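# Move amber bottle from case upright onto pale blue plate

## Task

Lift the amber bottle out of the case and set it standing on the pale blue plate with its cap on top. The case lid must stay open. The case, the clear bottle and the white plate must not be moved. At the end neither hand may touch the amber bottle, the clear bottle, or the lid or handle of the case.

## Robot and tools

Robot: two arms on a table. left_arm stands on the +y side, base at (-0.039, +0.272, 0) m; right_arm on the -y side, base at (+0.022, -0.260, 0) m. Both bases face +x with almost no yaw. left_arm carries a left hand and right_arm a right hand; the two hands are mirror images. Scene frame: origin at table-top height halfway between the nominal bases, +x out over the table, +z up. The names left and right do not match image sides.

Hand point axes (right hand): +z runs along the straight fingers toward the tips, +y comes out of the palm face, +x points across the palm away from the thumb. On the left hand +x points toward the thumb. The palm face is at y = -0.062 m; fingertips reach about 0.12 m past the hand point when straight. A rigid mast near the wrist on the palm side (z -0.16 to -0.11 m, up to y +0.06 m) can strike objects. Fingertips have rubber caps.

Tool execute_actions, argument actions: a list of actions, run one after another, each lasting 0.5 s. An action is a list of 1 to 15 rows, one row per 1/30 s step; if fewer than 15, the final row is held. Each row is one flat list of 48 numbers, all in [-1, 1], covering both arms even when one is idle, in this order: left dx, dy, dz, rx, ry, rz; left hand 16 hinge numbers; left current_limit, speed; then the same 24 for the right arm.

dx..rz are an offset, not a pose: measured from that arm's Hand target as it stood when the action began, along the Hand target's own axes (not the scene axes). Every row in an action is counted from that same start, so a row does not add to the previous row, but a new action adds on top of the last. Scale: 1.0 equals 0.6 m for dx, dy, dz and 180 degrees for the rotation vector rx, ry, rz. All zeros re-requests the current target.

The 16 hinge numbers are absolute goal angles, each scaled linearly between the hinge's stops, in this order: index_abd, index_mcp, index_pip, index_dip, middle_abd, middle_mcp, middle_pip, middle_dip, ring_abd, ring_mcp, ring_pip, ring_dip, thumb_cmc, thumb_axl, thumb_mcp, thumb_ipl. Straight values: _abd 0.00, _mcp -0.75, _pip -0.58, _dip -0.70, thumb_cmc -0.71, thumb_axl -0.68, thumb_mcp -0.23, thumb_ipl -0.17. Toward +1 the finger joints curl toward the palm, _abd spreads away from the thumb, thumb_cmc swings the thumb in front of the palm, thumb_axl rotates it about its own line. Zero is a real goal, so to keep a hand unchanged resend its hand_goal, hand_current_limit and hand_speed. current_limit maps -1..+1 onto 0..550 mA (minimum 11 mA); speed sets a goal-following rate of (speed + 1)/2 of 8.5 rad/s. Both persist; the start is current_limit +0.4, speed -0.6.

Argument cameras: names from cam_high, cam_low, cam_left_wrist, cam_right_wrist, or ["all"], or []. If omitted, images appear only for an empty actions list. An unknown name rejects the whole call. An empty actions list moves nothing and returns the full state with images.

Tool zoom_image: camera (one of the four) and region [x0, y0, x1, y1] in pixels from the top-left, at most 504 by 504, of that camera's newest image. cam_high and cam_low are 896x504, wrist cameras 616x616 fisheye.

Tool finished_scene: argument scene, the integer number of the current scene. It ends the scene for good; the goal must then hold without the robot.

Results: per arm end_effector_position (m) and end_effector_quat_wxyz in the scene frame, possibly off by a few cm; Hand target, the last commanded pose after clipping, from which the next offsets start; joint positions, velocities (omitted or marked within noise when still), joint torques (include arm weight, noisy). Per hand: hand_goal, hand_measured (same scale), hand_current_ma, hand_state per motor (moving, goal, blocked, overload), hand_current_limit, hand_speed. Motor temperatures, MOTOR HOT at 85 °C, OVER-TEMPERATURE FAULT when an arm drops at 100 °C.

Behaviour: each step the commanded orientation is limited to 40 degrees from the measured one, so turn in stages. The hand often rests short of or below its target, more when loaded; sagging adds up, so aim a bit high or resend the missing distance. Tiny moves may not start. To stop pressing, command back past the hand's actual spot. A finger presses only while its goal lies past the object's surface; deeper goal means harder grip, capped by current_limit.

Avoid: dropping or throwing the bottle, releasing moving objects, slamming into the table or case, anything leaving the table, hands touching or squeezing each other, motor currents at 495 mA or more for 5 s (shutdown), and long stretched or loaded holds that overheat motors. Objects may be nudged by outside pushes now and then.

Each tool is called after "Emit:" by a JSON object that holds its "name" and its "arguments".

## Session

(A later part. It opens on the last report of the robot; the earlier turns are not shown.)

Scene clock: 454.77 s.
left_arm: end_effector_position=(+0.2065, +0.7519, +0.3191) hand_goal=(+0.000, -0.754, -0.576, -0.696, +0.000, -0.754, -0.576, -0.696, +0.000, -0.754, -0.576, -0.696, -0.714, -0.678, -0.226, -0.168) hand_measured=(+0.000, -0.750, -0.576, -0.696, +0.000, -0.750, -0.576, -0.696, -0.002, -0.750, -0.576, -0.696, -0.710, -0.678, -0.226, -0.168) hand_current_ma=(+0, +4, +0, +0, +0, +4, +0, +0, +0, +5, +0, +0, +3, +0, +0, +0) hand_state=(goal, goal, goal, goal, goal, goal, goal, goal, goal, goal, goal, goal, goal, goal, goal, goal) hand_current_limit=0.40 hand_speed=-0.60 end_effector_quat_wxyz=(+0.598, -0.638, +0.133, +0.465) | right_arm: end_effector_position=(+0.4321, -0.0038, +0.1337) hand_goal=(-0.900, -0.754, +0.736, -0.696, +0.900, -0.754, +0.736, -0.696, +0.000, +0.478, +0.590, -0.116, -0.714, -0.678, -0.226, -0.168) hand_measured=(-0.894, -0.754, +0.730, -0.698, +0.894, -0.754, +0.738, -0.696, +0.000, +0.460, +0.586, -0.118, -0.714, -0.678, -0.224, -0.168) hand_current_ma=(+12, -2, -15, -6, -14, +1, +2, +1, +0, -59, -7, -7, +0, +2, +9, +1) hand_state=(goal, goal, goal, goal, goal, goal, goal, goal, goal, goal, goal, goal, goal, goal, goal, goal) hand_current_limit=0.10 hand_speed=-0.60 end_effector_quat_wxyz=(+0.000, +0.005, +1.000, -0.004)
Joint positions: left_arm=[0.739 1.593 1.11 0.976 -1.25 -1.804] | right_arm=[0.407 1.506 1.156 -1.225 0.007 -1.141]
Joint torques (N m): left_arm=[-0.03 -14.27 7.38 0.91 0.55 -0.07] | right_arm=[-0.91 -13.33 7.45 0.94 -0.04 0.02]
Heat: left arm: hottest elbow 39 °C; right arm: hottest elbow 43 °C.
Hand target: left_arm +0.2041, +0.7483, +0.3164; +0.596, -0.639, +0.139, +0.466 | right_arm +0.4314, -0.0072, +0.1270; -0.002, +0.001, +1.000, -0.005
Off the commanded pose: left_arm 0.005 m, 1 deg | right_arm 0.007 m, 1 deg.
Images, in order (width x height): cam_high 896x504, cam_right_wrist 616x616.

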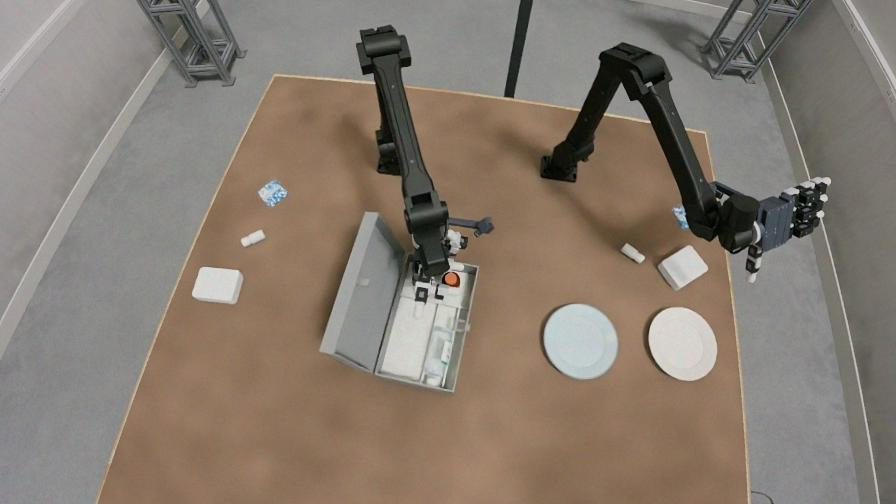

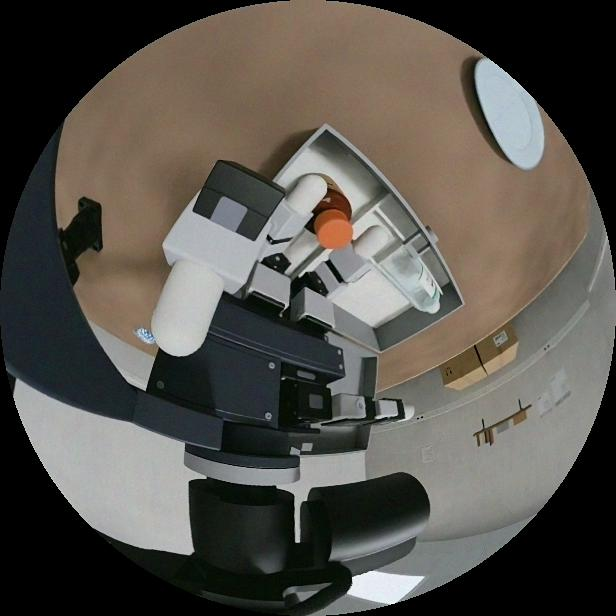

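Emit:
{"name": "execute_actions", "arguments": {"actions": [[[0,0,0,0,0,0,0,-0.754,-0.576,-0.696,0,-0.754,-0.576,-0.696,0,-0.754,-0.576,-0.696,-0.714,-0.678,-0.226,-0.168,0.4,-0.6,-0.009,0,-0.007,0,0,0,-0.9,-0.754,0.737,-0.696,0.9,-0.754,0.737,-0.696,0,0.479,0.591,-0.116,-0.714,-0.678,-0.226,-0.168,0.1,-0.6]]], "cameras": ["cam_right_wrist", "cam_high"]}}

Emit:
{"name": "zoom_image", "arguments": {"camera": "cam_high", "region": [400, 230, 500, 320]}}

Scene clock: 469.13 s.
left_arm: end_effector_position=(+0.2065, +0.7519, +0.3191) hand_goal=(+0.000, -0.754, -0.576, -0.696, +0.000, -0.754, -0.576, -0.696, +0.000, -0.754, -0.576, -0.696, -0.714, -0.678, -0.226, -0.168) hand_measured=(+0.000, -0.750, -0.576, -0.696, +0.000, -0.750, -0.576, -0.696, -0.002, -0.750, -0.576, -0.696, -0.710, -0.678, -0.226, -0.168) hand_current_ma=(+0, +4, +0, +0, +0, +4, +0, +0, +0, +5, +0, +0, +3, +0, +0, +0) hand_state=(goal, goal, goal, goal, goal, goal, goal, goal, goal, goal, goal, goal, goal, goal, goal, goal) hand_current_limit=0.40 hand_speed=-0.60 end_effector_quat_wxyz=(+0.598, -0.638, +0.133, +0.465) | right_arm: end_effector_position=(+0.4322, -0.0046, +0.1337) hand_goal=(-0.900, -0.754, +0.736, -0.696, +0.900, -0.754, +0.736, -0.696, +0.000, +0.478, +0.590, -0.116, -0.714, -0.678, -0.226, -0.168) hand_measured=(-0.894, -0.754, +0.730, -0.698, +0.894, -0.754, +0.738, -0.696, +0.000, +0.460, +0.586, -0.118, -0.714, -0.678, -0.224, -0.168) hand_current_ma=(+12, -2, -15, -6, -14, +1, +2, +1, +0, -59, -7, -7, +0, +2, +9, +1) hand_state=(goal, goal, goal, goal, goal, goal, goal, goal, goal, goal, goal, goal, goal, goal, goal, goal) hand_current_limit=0.10 hand_speed=-0.60 end_effector_quat_wxyz=(+0.000, +0.003, +1.000, -0.004)
Joint positions: left_arm=[0.739 1.593 1.11 0.976 -1.25 -1.804] | right_arm=[0.405 1.506 1.156 -1.225 0.007 -1.147]
Joint torques (N m): left_arm=[-0.09 -14.21 7.38 0.92 0.56 -0.06] | right_arm=[-1.03 -12.22 9.03 0.29 -0.06 0.02]
Heat: left arm: hottest elbow 39 °C; right arm: hottest elbow 43 °C.
Hand target: left_arm +0.2041, +0.7483, +0.3164; +0.596, -0.639, +0.139, +0.466 | right_arm +0.4369, -0.0072, +0.1312; -0.002, +0.001, +1.000, -0.005
Off the commanded pose: left_arm 0.005 m, 1 deg | right_arm 0.006 m, 0 deg.
Images, in order (width x height): cam_high 896x504, cam_right_wrist 616x616.

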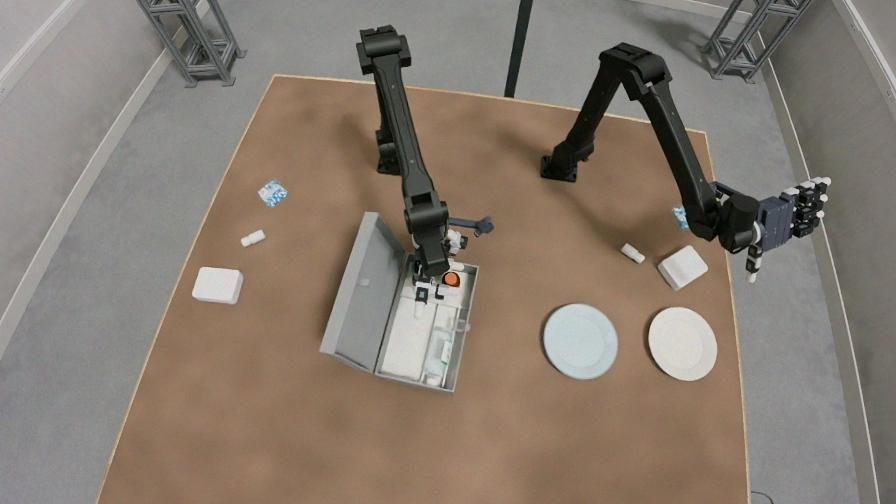

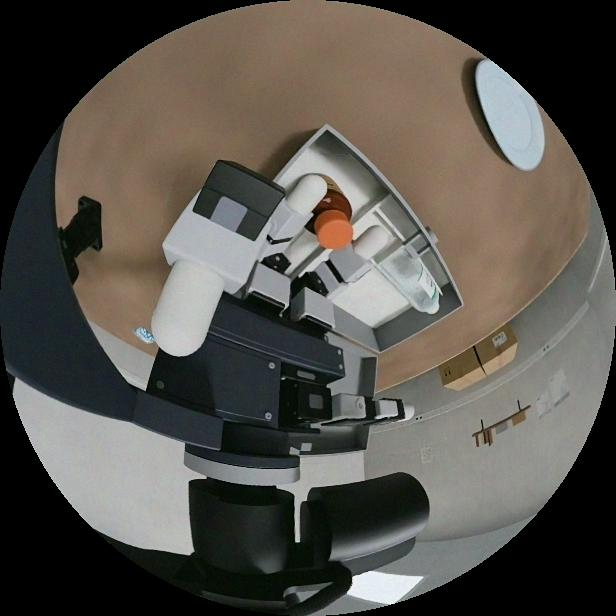

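Scaled by 5.040 from the camera's 896x504 image, which has a finer 1280x720 frame.

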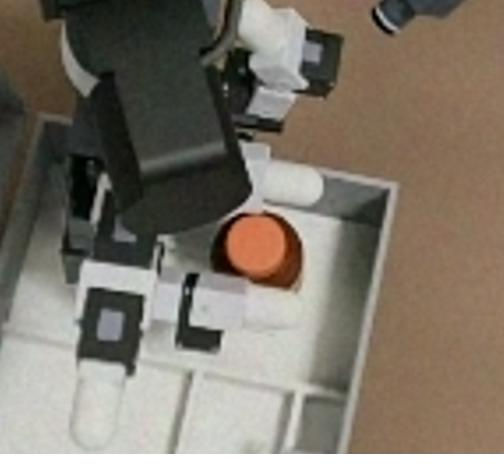

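Emit:
{"name": "execute_actions", "arguments": {"actions": [[[0,0,0,0,0,0,0,-0.754,-0.576,-0.696,0,-0.754,-0.576,-0.696,0,-0.754,-0.576,-0.696,-0.714,-0.678,-0.226,-0.168,0.4,-0.6,-0.007,0,-0.003,0,0,0,-0.9,-0.754,0.737,-0.696,0.9,-0.754,0.737,-0.696,0,0.479,0.591,-0.116,-0.714,-0.678,-0.226,-0.168,0.1,-0.6]]], "cameras": ["cam_high"]}}

Emit:
{"name": "zoom_image", "arguments": {"camera": "cam_high", "region": [400, 230, 500, 320]}}

Scene clock: 475.40 s.
left_arm: end_effector_position=(+0.2065, +0.7519, +0.3191) hand_goal=(+0.000, -0.754, -0.576, -0.696, +0.000, -0.754, -0.576, -0.696, +0.000, -0.754, -0.576, -0.696, -0.714, -0.678, -0.226, -0.168) hand_measured=(+0.000, -0.750, -0.576, -0.696, +0.000, -0.750, -0.576, -0.696, -0.002, -0.750, -0.576, -0.696, -0.710, -0.678, -0.226, -0.168) hand_current_ma=(+0, +4, +0, +0, +0, +4, +0, +0, +0, +5, +0, +0, +3, +0, +0, +0) hand_state=(goal, goal, goal, goal, goal, goal, goal, goal, goal, goal, goal, goal, goal, goal, goal, goal) hand_current_limit=0.40 hand_speed=-0.60 end_effector_quat_wxyz=(+0.598, -0.638, +0.133, +0.465) | right_arm: end_effector_position=(+0.4328, -0.0061, +0.1337) hand_goal=(-0.900, -0.754, +0.736, -0.696, +0.900, -0.754, +0.736, -0.696, +0.000, +0.478, +0.590, -0.116, -0.714, -0.678, -0.226, -0.168) hand_measured=(-0.894, -0.754, +0.730, -0.698, +0.894, -0.754, +0.738, -0.696, +0.000, +0.460, +0.586, -0.118, -0.714, -0.678, -0.224, -0.168) hand_current_ma=(+12, -2, -15, -6, -14, +1, +2, +1, +0, -59, -7, -7, +0, +2, +9, +1) hand_state=(goal, goal, goal, goal, goal, goal, goal, goal, goal, goal, goal, goal, goal, goal, goal, goal) hand_current_limit=0.10 hand_speed=-0.60 end_effector_quat_wxyz=(+0.000, +0.003, +1.000, -0.004)
Joint positions: left_arm=[0.739 1.593 1.11 0.976 -1.25 -1.804] | right_arm=[0.401 1.506 1.156 -1.225 0.007 -1.151]
Joint torques (N m): left_arm=[-0.03 -14.21 7.38 0.94 0.55 -0.06] | right_arm=[-1.26 -12.1 10.04 0.12 -0.04 0.04]
Heat: left arm: hottest elbow 39 °C; right arm: hottest elbow 43 °C.
Hand target: left_arm +0.2041, +0.7483, +0.3164; +0.596, -0.639, +0.139, +0.466 | right_arm +0.4411, -0.0072, +0.1330; -0.002, +0.001, +1.000, -0.005
Off the commanded pose: left_arm 0.005 m, 1 deg | right_arm 0.008 m, 0 deg.
Images, in order (width x height): cam_high 896x504.

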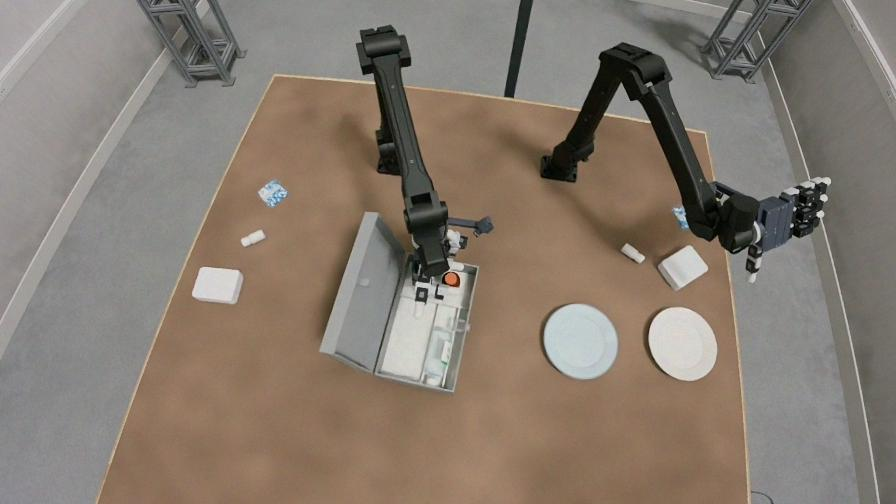

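Scaled by 5.040 from the camera's 896x504 image, which has a finer 1280x720 frame.

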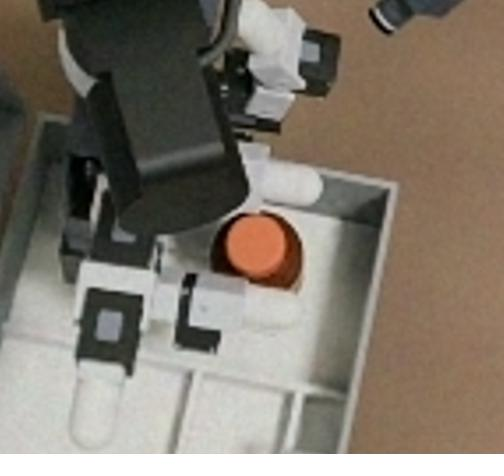

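Emit:
{"name": "execute_actions", "arguments": {"actions": [[[0,0,0,0,0,0,0,-0.754,-0.576,-0.696,0,-0.754,-0.576,-0.696,0,-0.754,-0.576,-0.696,-0.714,-0.678,-0.226,-0.168,0.4,-0.6,0,0,0,0,0,0,-0.3,-0.754,0.737,-0.696,0.3,-0.754,0.737,-0.696,0,0.479,0.591,-0.116,-0.714,-0.678,-0.226,-0.168,0.0,-0.7]],[[0,0,0,0,0,0,0,-0.754,-0.576,-0.696,0,-0.754,-0.576,-0.696,0,-0.754,-0.576,-0.696,-0.714,-0.678,-0.226,-0.168,0.4,-0.6,0,0,0,0,0,0,0,-0.754,0.737,-0.696,0,-0.754,0.737,-0.696,0,0.479,0.591,-0.116,-0.714,-0.678,-0.226,-0.168,0.0,-0.8]]], "cameras": ["cam_right_wrist", "cam_high"]}}

Emit:
{"name": "zoom_image", "arguments": {"camera": "cam_right_wrist", "region": [240, 140, 390, 290]}}

Emit:
{"name": "zoom_image", "arguments": {"camera": "cam_high", "region": [400, 230, 500, 320]}}

Scene clock: 482.43 s.
left_arm: end_effector_position=(+0.2065, +0.7519, +0.3191) hand_goal=(+0.000, -0.754, -0.576, -0.696, +0.000, -0.754, -0.576, -0.696, +0.000, -0.754, -0.576, -0.696, -0.714, -0.678, -0.226, -0.168) hand_measured=(+0.000, -0.750, -0.576, -0.696, +0.000, -0.750, -0.576, -0.696, -0.002, -0.750, -0.576, -0.696, -0.710, -0.678, -0.226, -0.168) hand_current_ma=(+0, +4, +0, +0, +0, +4, +0, +0, +0, +5, +0, +0, +3, +0, +0, +0) hand_state=(goal, goal, goal, goal, goal, goal, goal, goal, goal, goal, goal, goal, goal, goal, goal, goal) hand_current_limit=0.40 hand_speed=-0.60 end_effector_quat_wxyz=(+0.598, -0.638, +0.133, +0.465) | right_arm: end_effector_position=(+0.4320, -0.0054, +0.1340) hand_goal=(+0.000, -0.754, +0.736, -0.696, +0.000, -0.754, +0.736, -0.696, +0.000, +0.478, +0.590, -0.116, -0.714, -0.678, -0.226, -0.168) hand_measured=(-0.442, -0.754, +0.688, -0.710, +0.616, -0.736, +0.692, -0.704, +0.000, +0.460, +0.586, -0.118, -0.714, -0.678, -0.224, -0.168) hand_current_ma=(-275, +0, -179, -42, +275, +59, -162, -24, +0, -59, -7, -7, +0, +2, +9, +1) hand_state=(blocked, goal, blocked, goal, blocked, goal, blocked, goal, goal, goal, goal, goal, goal, goal, goal, goal) hand_current_limit=0.00 hand_speed=-0.80 end_effector_quat_wxyz=(-0.001, +0.000, +1.000, -0.002)
Joint positions: left_arm=[0.739 1.593 1.11 0.976 -1.25 -1.804] | right_arm=[0.401 1.506 1.156 -1.225 0.004 -1.158]
Joint torques (N m): left_arm=[-0.03 -14.21 7.41 0.92 0.55 -0.06] | right_arm=[-1.14 -12.22 10 0.13 0.05 0.09]
Heat: left arm: hottest elbow 39 °C; right arm: hottest elbow 43 °C.
Hand target: left_arm +0.2041, +0.7483, +0.3164; +0.596, -0.639, +0.139, +0.466 | right_arm +0.4411, -0.0071, +0.1331; -0.002, +0.001, +1.000, -0.005
Off the commanded pose: left_arm 0.005 m, 1 deg | right_arm 0.009 m, 0 deg.
Images, in order (width x height): cam_high 896x504, cam_right_wrist 616x616.

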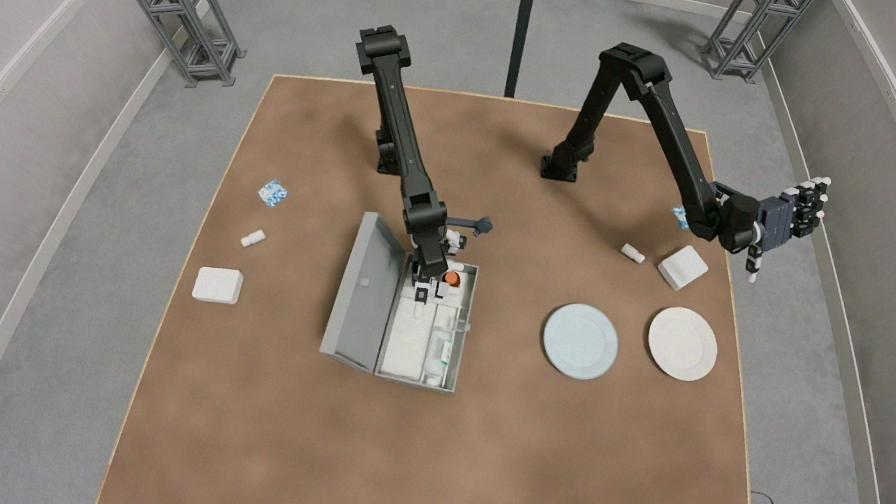

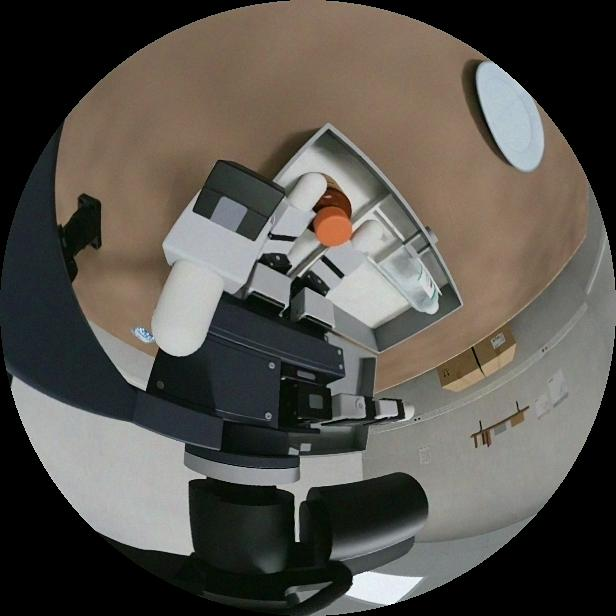

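Scaled by 3.360 from the camera's 616x616 image, which has a finer 880x880 frame.

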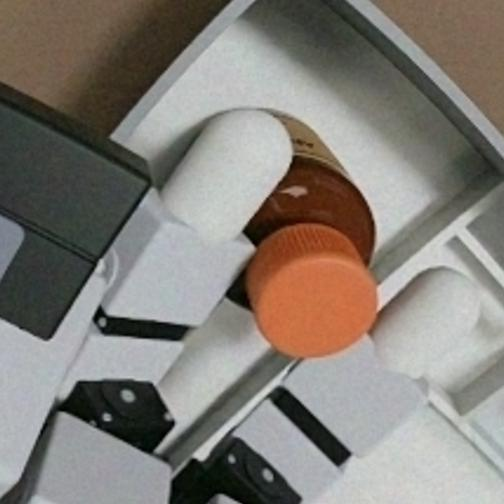

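Scaled by 5.040 from the camera's 896x504 image, which has a finer 1280x720 frame.

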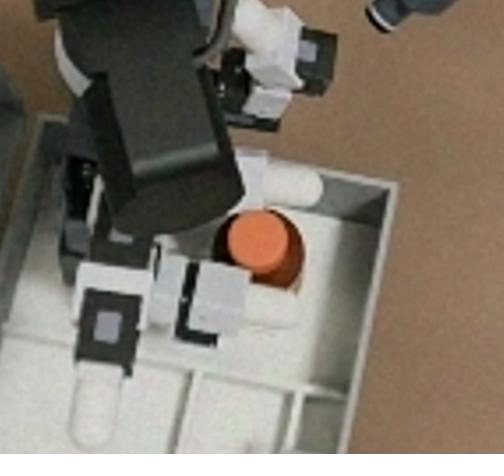

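Emit:
{"name": "execute_actions", "arguments": {"actions": [[[0,0,0,0,0,0,0,-0.754,-0.576,-0.696,0,-0.754,-0.576,-0.696,0,-0.754,-0.576,-0.696,-0.714,-0.678,-0.226,-0.168,0.4,-0.6,0,0,0,0,0,0,-0.9,-0.754,0.737,-0.696,0.9,-0.754,0.737,-0.696,0,0.479,0.591,-0.116,-0.714,-0.678,-0.226,-0.168,0.1,-0.6]],[[0,0,0,0,0,0,0,-0.754,-0.576,-0.696,0,-0.754,-0.576,-0.696,0,-0.754,-0.576,-0.696,-0.714,-0.678,-0.226,-0.168,0.4,-0.6,0,0,-0.045,0,0,0,-0.9,-0.754,0.737,-0.696,0.9,-0.754,0.737,-0.696,0,0.479,0.591,-0.116,-0.714,-0.678,-0.226,-0.168,0.1,-0.6]],[[0,0,0,0,0,0,0,-0.754,-0.576,-0.696,0,-0.754,-0.576,-0.696,0,-0.754,-0.576,-0.696,-0.714,-0.678,-0.226,-0.168,0.4,-0.6,0.005,-0.006,0.053,0,0,0,-0.9,-0.754,0.737,-0.696,0.9,-0.754,0.737,-0.696,0,0.479,0.591,-0.116,-0.714,-0.678,-0.226,-0.168,0.1,-0.6]]], "cameras": ["cam_right_wrist", "cam_high"]}}

Emit:
{"name": "zoom_image", "arguments": {"camera": "cam_high", "region": [400, 230, 500, 320]}}

Scene clock: 495.87 s.
left_arm: end_effector_position=(+0.2065, +0.7519, +0.3191) hand_goal=(+0.000, -0.754, -0.576, -0.696, +0.000, -0.754, -0.576, -0.696, +0.000, -0.754, -0.576, -0.696, -0.714, -0.678, -0.226, -0.168) hand_measured=(+0.000, -0.750, -0.576, -0.696, +0.000, -0.750, -0.576, -0.696, -0.002, -0.750, -0.576, -0.696, -0.710, -0.678, -0.226, -0.168) hand_current_ma=(+0, +4, +0, +0, +0, +4, +0, +0, +0, +5, +0, +0, +3, +0, +0, +0) hand_state=(goal, goal, goal, goal, goal, goal, goal, goal, goal, goal, goal, goal, goal, goal, goal, goal) hand_current_limit=0.40 hand_speed=-0.60 end_effector_quat_wxyz=(+0.598, -0.638, +0.133, +0.465) | right_arm: end_effector_position=(+0.4371, -0.0062, +0.1399) hand_goal=(-0.900, -0.754, +0.736, -0.696, +0.900, -0.754, +0.736, -0.696, +0.000, +0.478, +0.590, -0.116, -0.714, -0.678, -0.226, -0.168) hand_measured=(-0.894, -0.754, +0.730, -0.698, +0.896, -0.754, +0.730, -0.700, +0.000, +0.460, +0.586, -0.118, -0.714, -0.678, -0.224, -0.168) hand_current_ma=(+13, -1, -15, -7, -10, +2, -17, -9, +0, -59, -7, -7, +0, +2, +9, +1) hand_state=(goal, goal, goal, goal, goal, goal, goal, goal, goal, goal, goal, goal, goal, goal, goal, goal) hand_current_limit=0.10 hand_speed=-0.60 end_effector_quat_wxyz=(+0.003, +0.002, +1.000, -0.002)
Joint positions: left_arm=[0.739 1.593 1.11 0.976 -1.25 -1.804] | right_arm=[0.396 1.507 1.173 -1.234 0.006 -1.158]
Joint torques (N m): left_arm=[-0.21 -14.1 7.36 0.92 0.55 -0.07] | right_arm=[-1.03 -12.45 7.43 1.09 -0.03 0.09]
Heat: left arm: hottest elbow 39 °C; right arm: hottest elbow 44 °C.
Hand target: left_arm +0.2041, +0.7483, +0.3164; +0.596, -0.639, +0.139, +0.466 | right_arm +0.4382, -0.0107, +0.1285; -0.002, +0.001, +1.000, -0.004
Off the commanded pose: left_arm 0.005 m, 1 deg | right_arm 0.012 m, 1 deg.
Images, in order (width x height): cam_high 896x504, cam_right_wrist 616x616.

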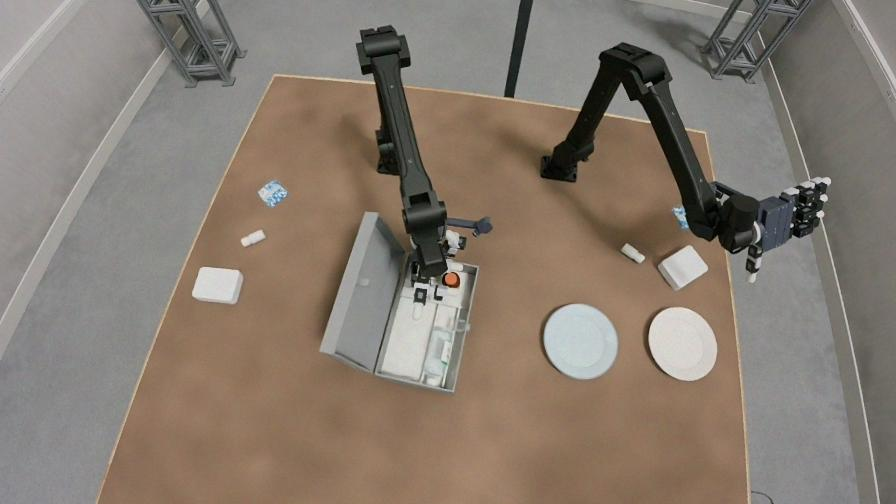

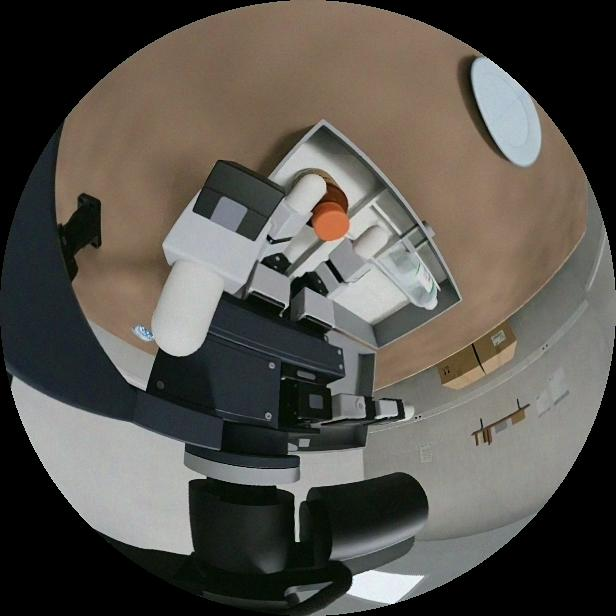

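Scaled by 5.040 from the camera's 896x504 image, which has a finer 1280x720 frame.

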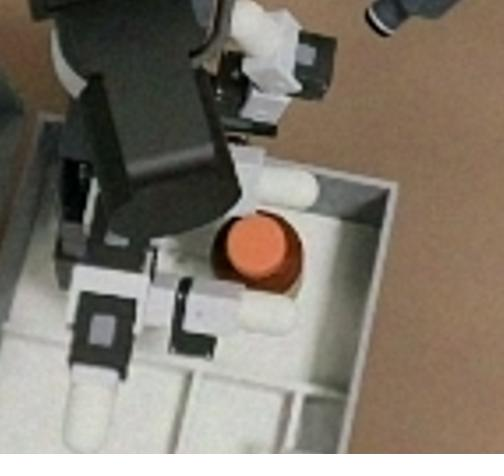

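Emit:
{"name": "execute_actions", "arguments": {"actions": [[[0,0,0,0,0,0,0,-0.754,-0.576,-0.696,0,-0.754,-0.576,-0.696,0,-0.754,-0.576,-0.696,-0.714,-0.678,-0.226,-0.168,0.4,-0.6,0,0,0,0,0,0,-0.3,-0.754,0.737,-0.696,0.3,-0.754,0.737,-0.696,0,0.479,0.591,-0.116,-0.714,-0.678,-0.226,-0.168,0.0,-0.7]],[[0,0,0,0,0,0,0,-0.754,-0.576,-0.696,0,-0.754,-0.576,-0.696,0,-0.754,-0.576,-0.696,-0.714,-0.678,-0.226,-0.168,0.4,-0.6,0,0,0,0,0,0,0,-0.754,0.737,-0.696,0,-0.754,0.737,-0.696,0,0.479,0.591,-0.116,-0.714,-0.678,-0.226,-0.168,0.0,-0.8]]], "cameras": ["cam_right_wrist", "cam_high"]}}

Emit:
{"name": "zoom_image", "arguments": {"camera": "cam_right_wrist", "region": [240, 140, 390, 290]}}

Emit:
{"name": "zoom_image", "arguments": {"camera": "cam_high", "region": [400, 230, 500, 320]}}

Scene clock: 503.10 s.
left_arm: end_effector_position=(+0.2065, +0.7519, +0.3191) hand_goal=(+0.000, -0.754, -0.576, -0.696, +0.000, -0.754, -0.576, -0.696, +0.000, -0.754, -0.576, -0.696, -0.714, -0.678, -0.226, -0.168) hand_measured=(+0.000, -0.750, -0.576, -0.696, +0.000, -0.750, -0.576, -0.696, -0.002, -0.750, -0.576, -0.696, -0.710, -0.678, -0.226, -0.168) hand_current_ma=(+0, +4, +0, +0, +0, +4, +0, +0, +0, +5, +0, +0, +3, +0, +0, +0) hand_state=(goal, goal, goal, goal, goal, goal, goal, goal, goal, goal, goal, goal, goal, goal, goal, goal) hand_current_limit=0.40 hand_speed=-0.60 end_effector_quat_wxyz=(+0.598, -0.638, +0.133, +0.465) | right_arm: end_effector_position=(+0.4385, -0.0069, +0.1400) hand_goal=(+0.000, -0.754, +0.736, -0.696, +0.000, -0.754, +0.736, -0.696, +0.000, +0.478, +0.590, -0.116, -0.714, -0.678, -0.226, -0.168) hand_measured=(-0.092, -0.752, +0.716, -0.702, +0.164, -0.762, +0.726, -0.698, +0.000, +0.460, +0.586, -0.118, -0.714, -0.678, -0.224, -0.168) hand_current_ma=(-275, +3, -62, -19, +275, -23, -31, -4, +0, -59, -7, -7, +0, +2, +9, +1) hand_state=(blocked, goal, goal, goal, blocked, goal, goal, goal, goal, goal, goal, goal, goal, goal, goal, goal) hand_current_limit=0.00 hand_speed=-0.80 end_effector_quat_wxyz=(+0.004, +0.003, +1.000, -0.002)
Joint positions: left_arm=[0.739 1.593 1.11 0.976 -1.25 -1.804] | right_arm=[0.393 1.507 1.173 -1.231 0.007 -1.159]
Joint torques (N m): left_arm=[0.03 -14.21 7.39 0.94 0.55 -0.07] | right_arm=[-0.79 -12.4 7.35 1.02 -0.08 0.09]
Heat: left arm: hottest elbow 39 °C; right arm: hottest elbow 44 °C.
Hand target: left_arm +0.2041, +0.7483, +0.3164; +0.596, -0.639, +0.139, +0.466 | right_arm +0.4383, -0.0108, +0.1285; -0.002, +0.001, +1.000, -0.004
Off the commanded pose: left_arm 0.005 m, 1 deg | right_arm 0.012 m, 1 deg.
Images, in order (width x height): cam_high 896x504, cam_right_wrist 616x616.

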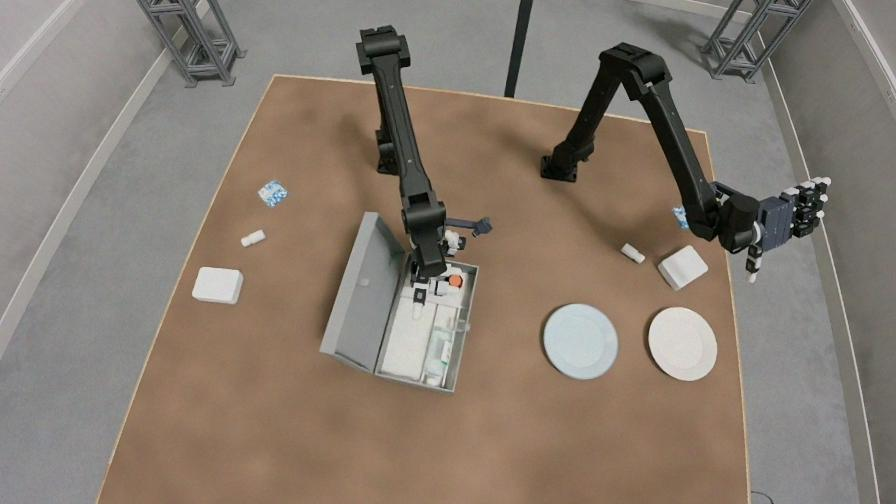

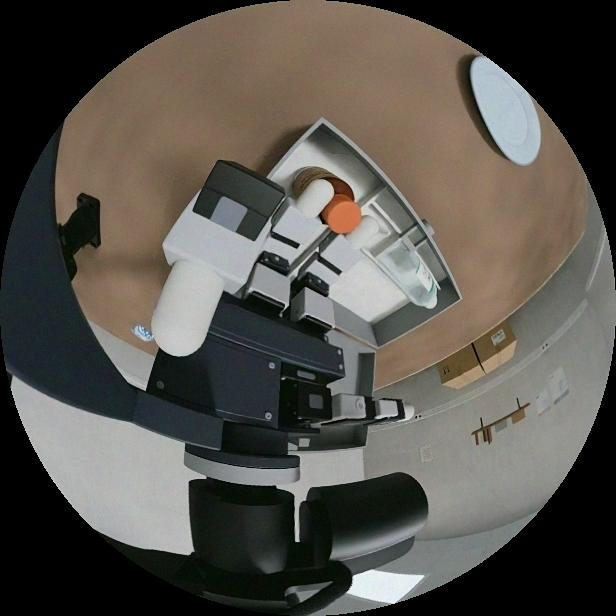

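Scaled by 3.360 from the camera's 616x616 image, which has a finer 880x880 frame.

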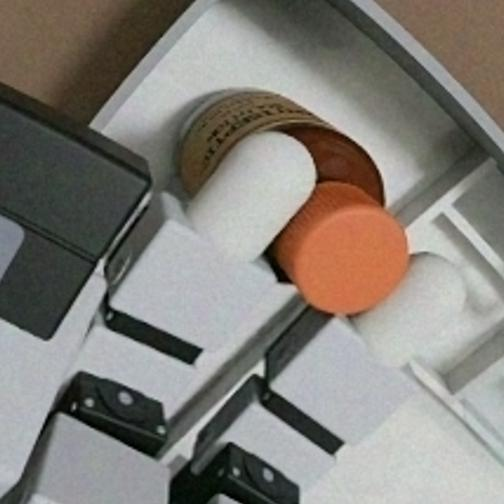

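Scaled by 5.040 from the camera's 896x504 image, which has a finer 1280x720 frame.

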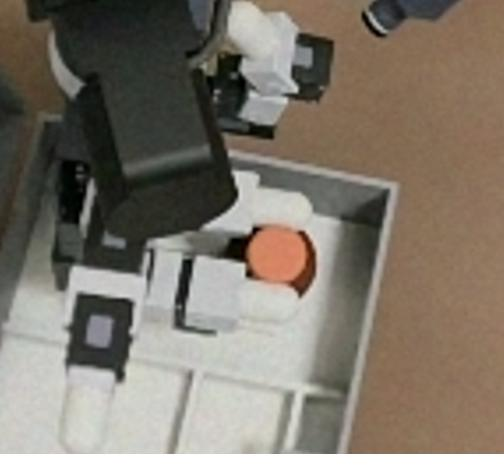

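Emit:
{"name": "execute_actions", "arguments": {"actions": [[[0,0,0,0,0,0,0,-0.754,-0.576,-0.696,0,-0.754,-0.576,-0.696,0,-0.754,-0.576,-0.696,-0.714,-0.678,-0.226,-0.168,0.4,-0.6,0.003,-0.016,0,0,0,0,0,-0.754,0.737,-0.696,0,-0.754,0.737,-0.696,0,0.479,0.591,-0.116,-0.714,-0.678,-0.226,-0.168,0.0,-0.8]]], "cameras": ["cam_right_wrist", "cam_high"]}}

Emit:
{"name": "zoom_image", "arguments": {"camera": "cam_right_wrist", "region": [240, 140, 390, 290]}}

Emit:
{"name": "zoom_image", "arguments": {"camera": "cam_high", "region": [400, 230, 500, 320]}}

Scene clock: 512.23 s.
left_arm: end_effector_position=(+0.2065, +0.7519, +0.3191) hand_goal=(+0.000, -0.754, -0.576, -0.696, +0.000, -0.754, -0.576, -0.696, +0.000, -0.754, -0.576, -0.696, -0.714, -0.678, -0.226, -0.168) hand_measured=(+0.000, -0.750, -0.576, -0.696, +0.000, -0.750, -0.576, -0.696, -0.002, -0.750, -0.576, -0.696, -0.710, -0.678, -0.226, -0.168) hand_current_ma=(+0, +4, +0, +0, +0, +4, +0, +0, +0, +5, +0, +0, +3, +0, +0, +0) hand_state=(goal, goal, goal, goal, goal, goal, goal, goal, goal, goal, goal, goal, goal, goal, goal, goal) hand_current_limit=0.40 hand_speed=-0.60 end_effector_quat_wxyz=(+0.598, -0.638, +0.133, +0.465) | right_arm: end_effector_position=(+0.4373, -0.0143, +0.1361) hand_goal=(+0.000, -0.754, +0.736, -0.696, +0.000, -0.754, +0.736, -0.696, +0.000, +0.478, +0.590, -0.116, -0.714, -0.678, -0.226, -0.168) hand_measured=(-0.074, -0.750, +0.716, -0.702, +0.134, -0.740, +0.730, -0.696, +0.000, +0.460, +0.586, -0.118, -0.714, -0.678, -0.224, -0.168) hand_current_ma=(-254, +14, -62, -19, +275, +47, -16, +0, +0, -59, -7, -7, +0, +2, +9, +1) hand_state=(blocked, goal, goal, goal, blocked, goal, goal, goal, goal, goal, goal, goal, goal, goal, goal, goal) hand_current_limit=0.00 hand_speed=-0.80 end_effector_quat_wxyz=(-0.001, +0.001, +1.000, -0.002)
Joint positions: left_arm=[0.739 1.593 1.11 0.976 -1.25 -1.804] | right_arm=[0.377 1.507 1.163 -1.231 0.004 -1.178]
Joint torques (N m): left_arm=[-0.09 -14.21 7.39 0.95 0.55 -0.06] | right_arm=[-0.97 -13.63 6.94 0.95 0.05 0.07]
Heat: left arm: hottest elbow 39 °C; right arm: hottest elbow 43 °C.
Hand target: left_arm +0.2041, +0.7483, +0.3164; +0.596, -0.639, +0.139, +0.466 | right_arm +0.4364, -0.0204, +0.1285; -0.002, +0.001, +1.000, -0.005
Off the commanded pose: left_arm 0.005 m, 1 deg | right_arm 0.010 m, 0 deg.
Images, in order (width x height): cam_high 896x504, cam_right_wrist 616x616.

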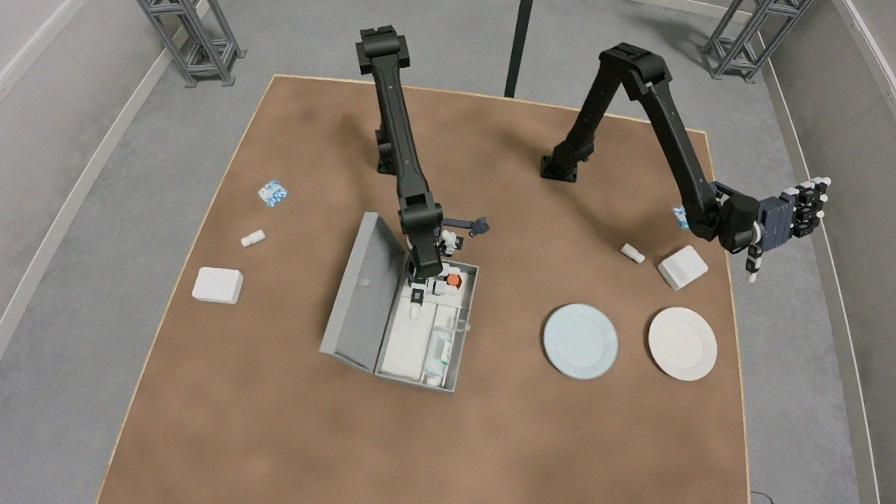

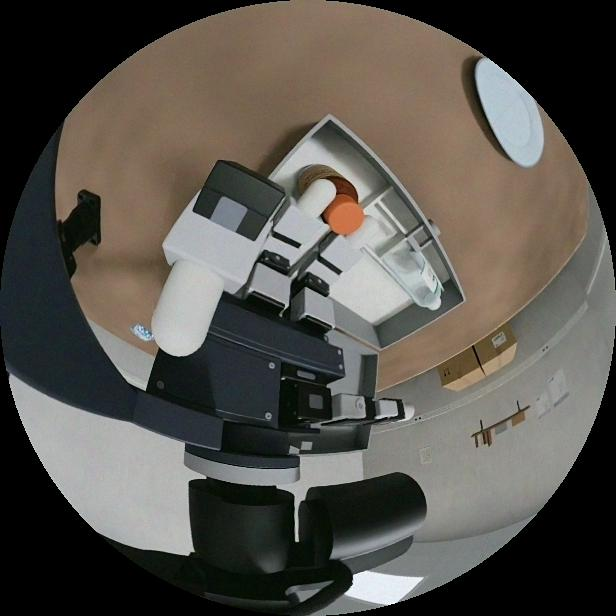

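Scaled by 3.360 from the camera's 616x616 image, which has a finer 880x880 frame.

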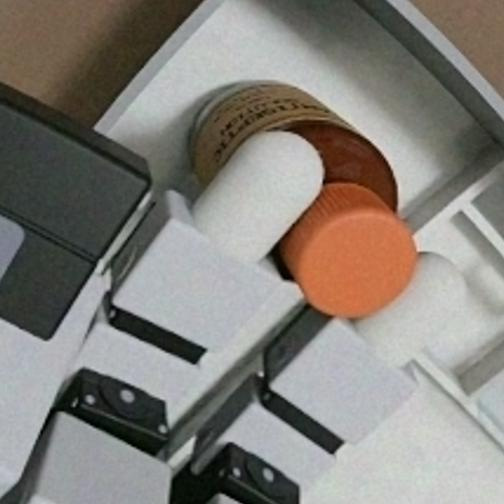

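Scaled by 5.040 from the camera's 896x504 image, which has a finer 1280x720 frame.

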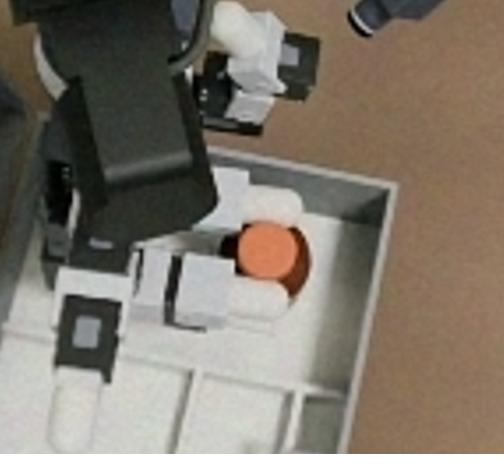

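Emit:
{"name": "execute_actions", "arguments": {"actions": [[[0,0,0,0,0,0,0,-0.754,-0.576,-0.696,0,-0.754,-0.576,-0.696,0,-0.754,-0.576,-0.696,-0.714,-0.678,-0.226,-0.168,0.4,-0.6,0,0,-0.02,0,0,0,0,-0.754,0.737,-0.696,0,-0.754,0.737,-0.696,0,0.479,0.591,-0.116,-0.714,-0.678,-0.226,-0.168,0.25,-0.8]],[[0,0,0,0,0,0,0,-0.754,-0.576,-0.696,0,-0.754,-0.576,-0.696,0,-0.754,-0.576,-0.696,-0.714,-0.678,-0.226,-0.168,0.4,-0.6,-0.01,0.01,-0.03,0,0,0,0,-0.754,0.737,-0.696,0,-0.754,0.737,-0.696,0,0.479,0.591,-0.116,-0.714,-0.678,-0.226,-0.168,0.25,-0.8]],[[0,0,0,0,0,0,0,-0.754,-0.576,-0.696,0,-0.754,-0.576,-0.696,0,-0.754,-0.576,-0.696,-0.714,-0.678,-0.226,-0.168,0.4,-0.6,-0.007,0.008,-0.03,0,0,0,0,-0.754,0.737,-0.696,0,-0.754,0.737,-0.696,0,0.479,0.591,-0.116,-0.714,-0.678,-0.226,-0.168,0.25,-0.8]]], "cameras": ["cam_right_wrist", "cam_high"]}}

Emit:
{"name": "zoom_image", "arguments": {"camera": "cam_right_wrist", "region": [240, 140, 390, 290]}}

Emit:
{"name": "zoom_image", "arguments": {"camera": "cam_high", "region": [400, 230, 500, 320]}}

Scene clock: 525.00 s.
left_arm: end_effector_position=(+0.2065, +0.7519, +0.3191) hand_goal=(+0.000, -0.754, -0.576, -0.696, +0.000, -0.754, -0.576, -0.696, +0.000, -0.754, -0.576, -0.696, -0.714, -0.678, -0.226, -0.168) hand_measured=(+0.000, -0.750, -0.576, -0.696, +0.000, -0.750, -0.576, -0.696, -0.002, -0.750, -0.576, -0.696, -0.710, -0.678, -0.226, -0.168) hand_current_ma=(+0, +4, +0, +0, +0, +4, +0, +0, +0, +5, +0, +0, +3, +0, +0, +0) hand_state=(goal, goal, goal, goal, goal, goal, goal, goal, goal, goal, goal, goal, goal, goal, goal, goal) hand_current_limit=0.40 hand_speed=-0.60 end_effector_quat_wxyz=(+0.598, -0.638, +0.133, +0.465) | right_arm: end_effector_position=(+0.4281, -0.0190, +0.1500) hand_goal=(+0.000, -0.754, +0.736, -0.696, +0.000, -0.754, +0.736, -0.696, +0.000, +0.478, +0.590, -0.116, -0.714, -0.678, -0.226, -0.168) hand_measured=(-0.074, -0.756, +0.724, -0.700, +0.080, -0.770, +0.694, -0.712, +0.000, +0.460, +0.586, -0.118, -0.714, -0.678, -0.224, -0.168) hand_current_ma=(-254, -5, -39, -10, +279, -51, -149, -54, +0, -59, -7, -7, +0, +2, +9, +1) hand_state=(blocked, goal, goal, goal, blocked, goal, blocked, goal, goal, goal, goal, goal, goal, goal, goal, goal) hand_current_limit=0.25 hand_speed=-0.80 end_effector_quat_wxyz=(-0.026, +0.001, +1.000, -0.015)
Joint positions: left_arm=[0.739 1.593 1.11 0.976 -1.25 -1.804] | right_arm=[0.376 1.502 1.204 -1.332 0.007 -1.179]
Joint torques (N m): left_arm=[-0.15 -14.15 7.39 0.95 0.55 -0.07] | right_arm=[0.21 -13.39 13.24 -0.44 -0.07 0.2]
Motor temperatures (°C): left_arm=[21 25 38 20 22 23] | right_arm=[21 26 42 19 19 19]
Heat: left arm: hottest elbow 38 °C; right arm: hottest elbow 42 °C.
Hand target: left_arm +0.2041, +0.7483, +0.3164; +0.596, -0.639, +0.139, +0.466 | right_arm +0.4466, -0.0091, +0.1763; -0.002, +0.001, +1.000, -0.005
Off the commanded pose: left_arm 0.005 m, 1 deg | right_arm 0.034 m, 3 deg.
Images, in order (width x height): cam_high 896x504, cam_right_wrist 616x616.

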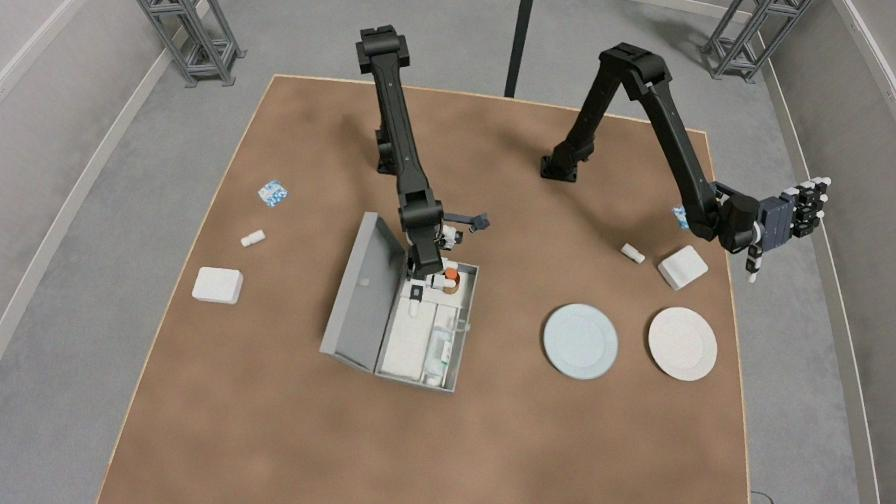

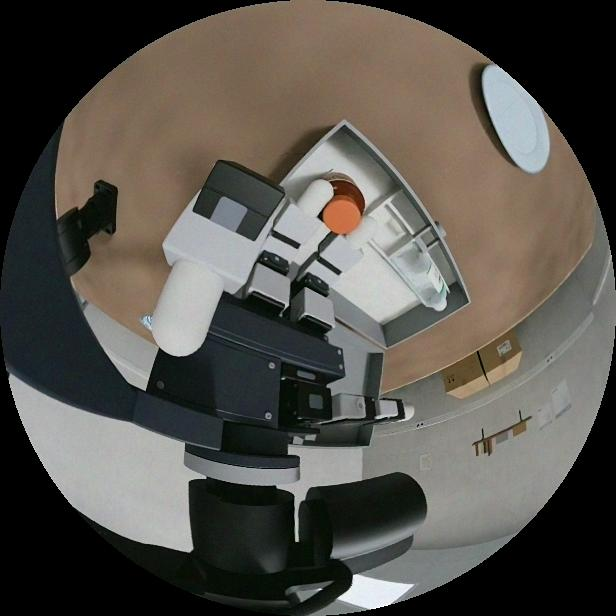

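Scaled by 3.360 from the camera's 616x616 image, which has a finer 880x880 frame.

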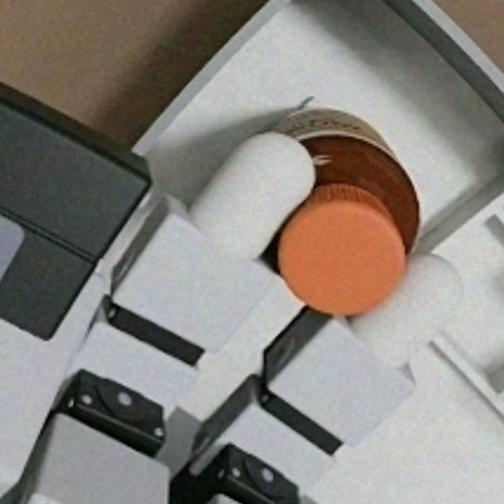

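Scaled by 5.040 from the camera's 896x504 image, which has a finer 1280x720 frame.

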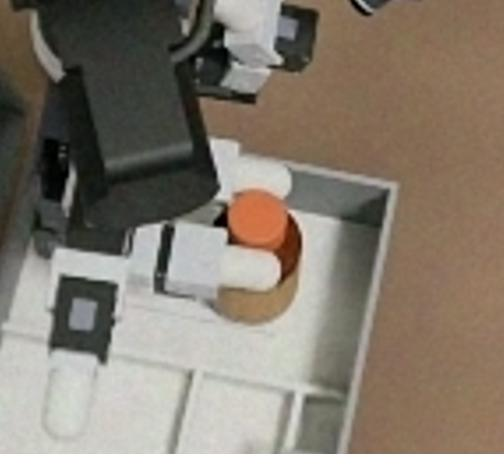

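Emit:
{"name": "execute_actions", "arguments": {"actions": [[[0,0,0,0,0,0,0,-0.754,-0.576,-0.696,0,-0.754,-0.576,-0.696,0,-0.754,-0.576,-0.696,-0.714,-0.678,-0.226,-0.168,0.4,-0.6,-0.008,0.005,-0.015,0,0,0,0,-0.754,0.737,-0.696,0,-0.754,0.737,-0.696,0,0.479,0.591,-0.116,-0.714,-0.678,-0.226,-0.168,0.25,-0.8]]], "cameras": ["cam_right_wrist", "cam_high"]}}

Emit:
{"name": "zoom_image", "arguments": {"camera": "cam_right_wrist", "region": [240, 140, 390, 290]}}

Emit:
{"name": "zoom_image", "arguments": {"camera": "cam_high", "region": [400, 230, 500, 320]}}

Scene clock: 546.37 s.
left_arm: end_effector_position=(+0.2065, +0.7519, +0.3191) hand_goal=(+0.000, -0.754, -0.576, -0.696, +0.000, -0.754, -0.576, -0.696, +0.000, -0.754, -0.576, -0.696, -0.714, -0.678, -0.226, -0.168) hand_measured=(+0.000, -0.750, -0.576, -0.696, +0.000, -0.750, -0.576, -0.696, -0.002, -0.750, -0.576, -0.696, -0.710, -0.678, -0.226, -0.168) hand_current_ma=(+0, +4, +0, +0, +0, +4, +0, +0, +0, +5, +0, +0, +3, +0, +0, +0) hand_state=(goal, goal, goal, goal, goal, goal, goal, goal, goal, goal, goal, goal, goal, goal, goal, goal) hand_current_limit=0.40 hand_speed=-0.60 end_effector_quat_wxyz=(+0.598, -0.638, +0.133, +0.465) | right_arm: end_effector_position=(+0.4340, -0.0166, +0.1634) hand_goal=(+0.000, -0.754, +0.736, -0.696, +0.000, -0.754, +0.736, -0.696, +0.000, +0.478, +0.590, -0.116, -0.714, -0.678, -0.226, -0.168) hand_measured=(-0.074, -0.756, +0.724, -0.700, +0.080, -0.772, +0.694, -0.714, +0.000, +0.460, +0.586, -0.118, -0.714, -0.678, -0.224, -0.168) hand_current_ma=(-254, -6, -39, -10, +277, -59, -150, -54, +0, -59, -7, -7, +0, +2, +9, +1) hand_state=(blocked, goal, goal, goal, blocked, goal, blocked, goal, goal, goal, goal, goal, goal, goal, goal, goal) hand_current_limit=0.25 hand_speed=-0.80 end_effector_quat_wxyz=(-0.021, +0.001, +1.000, -0.013)
Joint positions: left_arm=[0.739 1.593 1.11 0.976 -1.25 -1.804] | right_arm=[0.376 1.502 1.24 -1.357 0.007 -1.179]
Joint torques (N m): left_arm=[-0.03 -14.27 7.41 0.95 0.55 -0.07] | right_arm=[0.26 -13.1 13.22 -0.38 -0.1 0.24]
Heat: left arm: hottest elbow 38 °C; right arm: hottest elbow 46 °C.
Hand target: left_arm +0.2041, +0.7483, +0.3164; +0.596, -0.639, +0.139, +0.466 | right_arm +0.4516, -0.0059, +0.1854; -0.002, +0.001, +1.000, -0.005
Off the commanded pose: left_arm 0.005 m, 1 deg | right_arm 0.030 m, 2 deg.
Images, in order (width x height): cam_high 896x504, cam_right_wrist 616x616.

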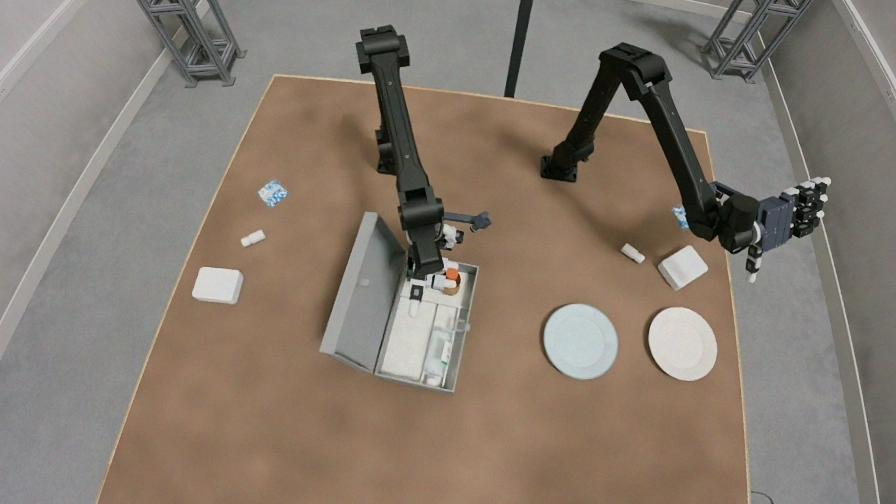

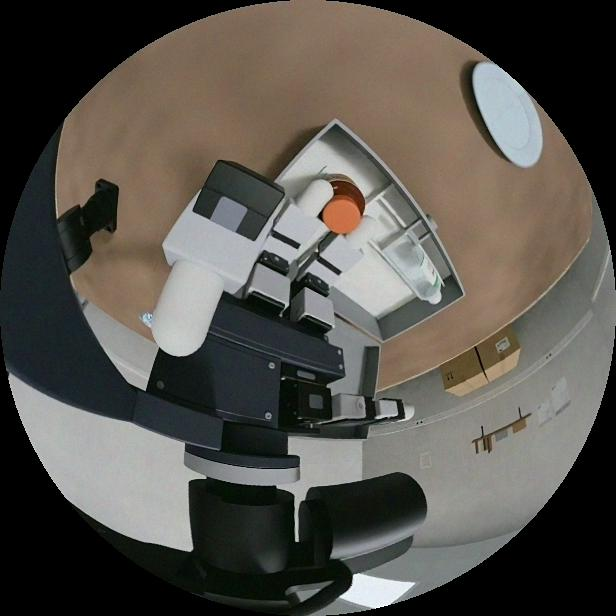

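Scaled by 3.360 from the camera's 616x616 image, which has a finer 880x880 frame.

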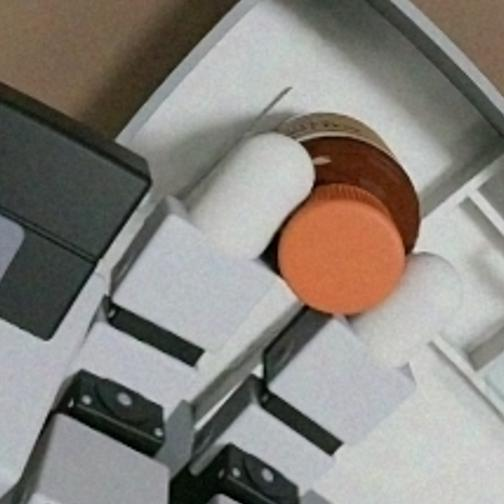

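Scaled by 5.040 from the camera's 896x504 image, which has a finer 1280x720 frame.

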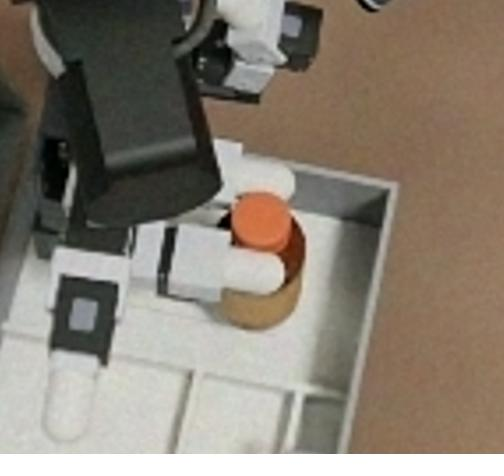

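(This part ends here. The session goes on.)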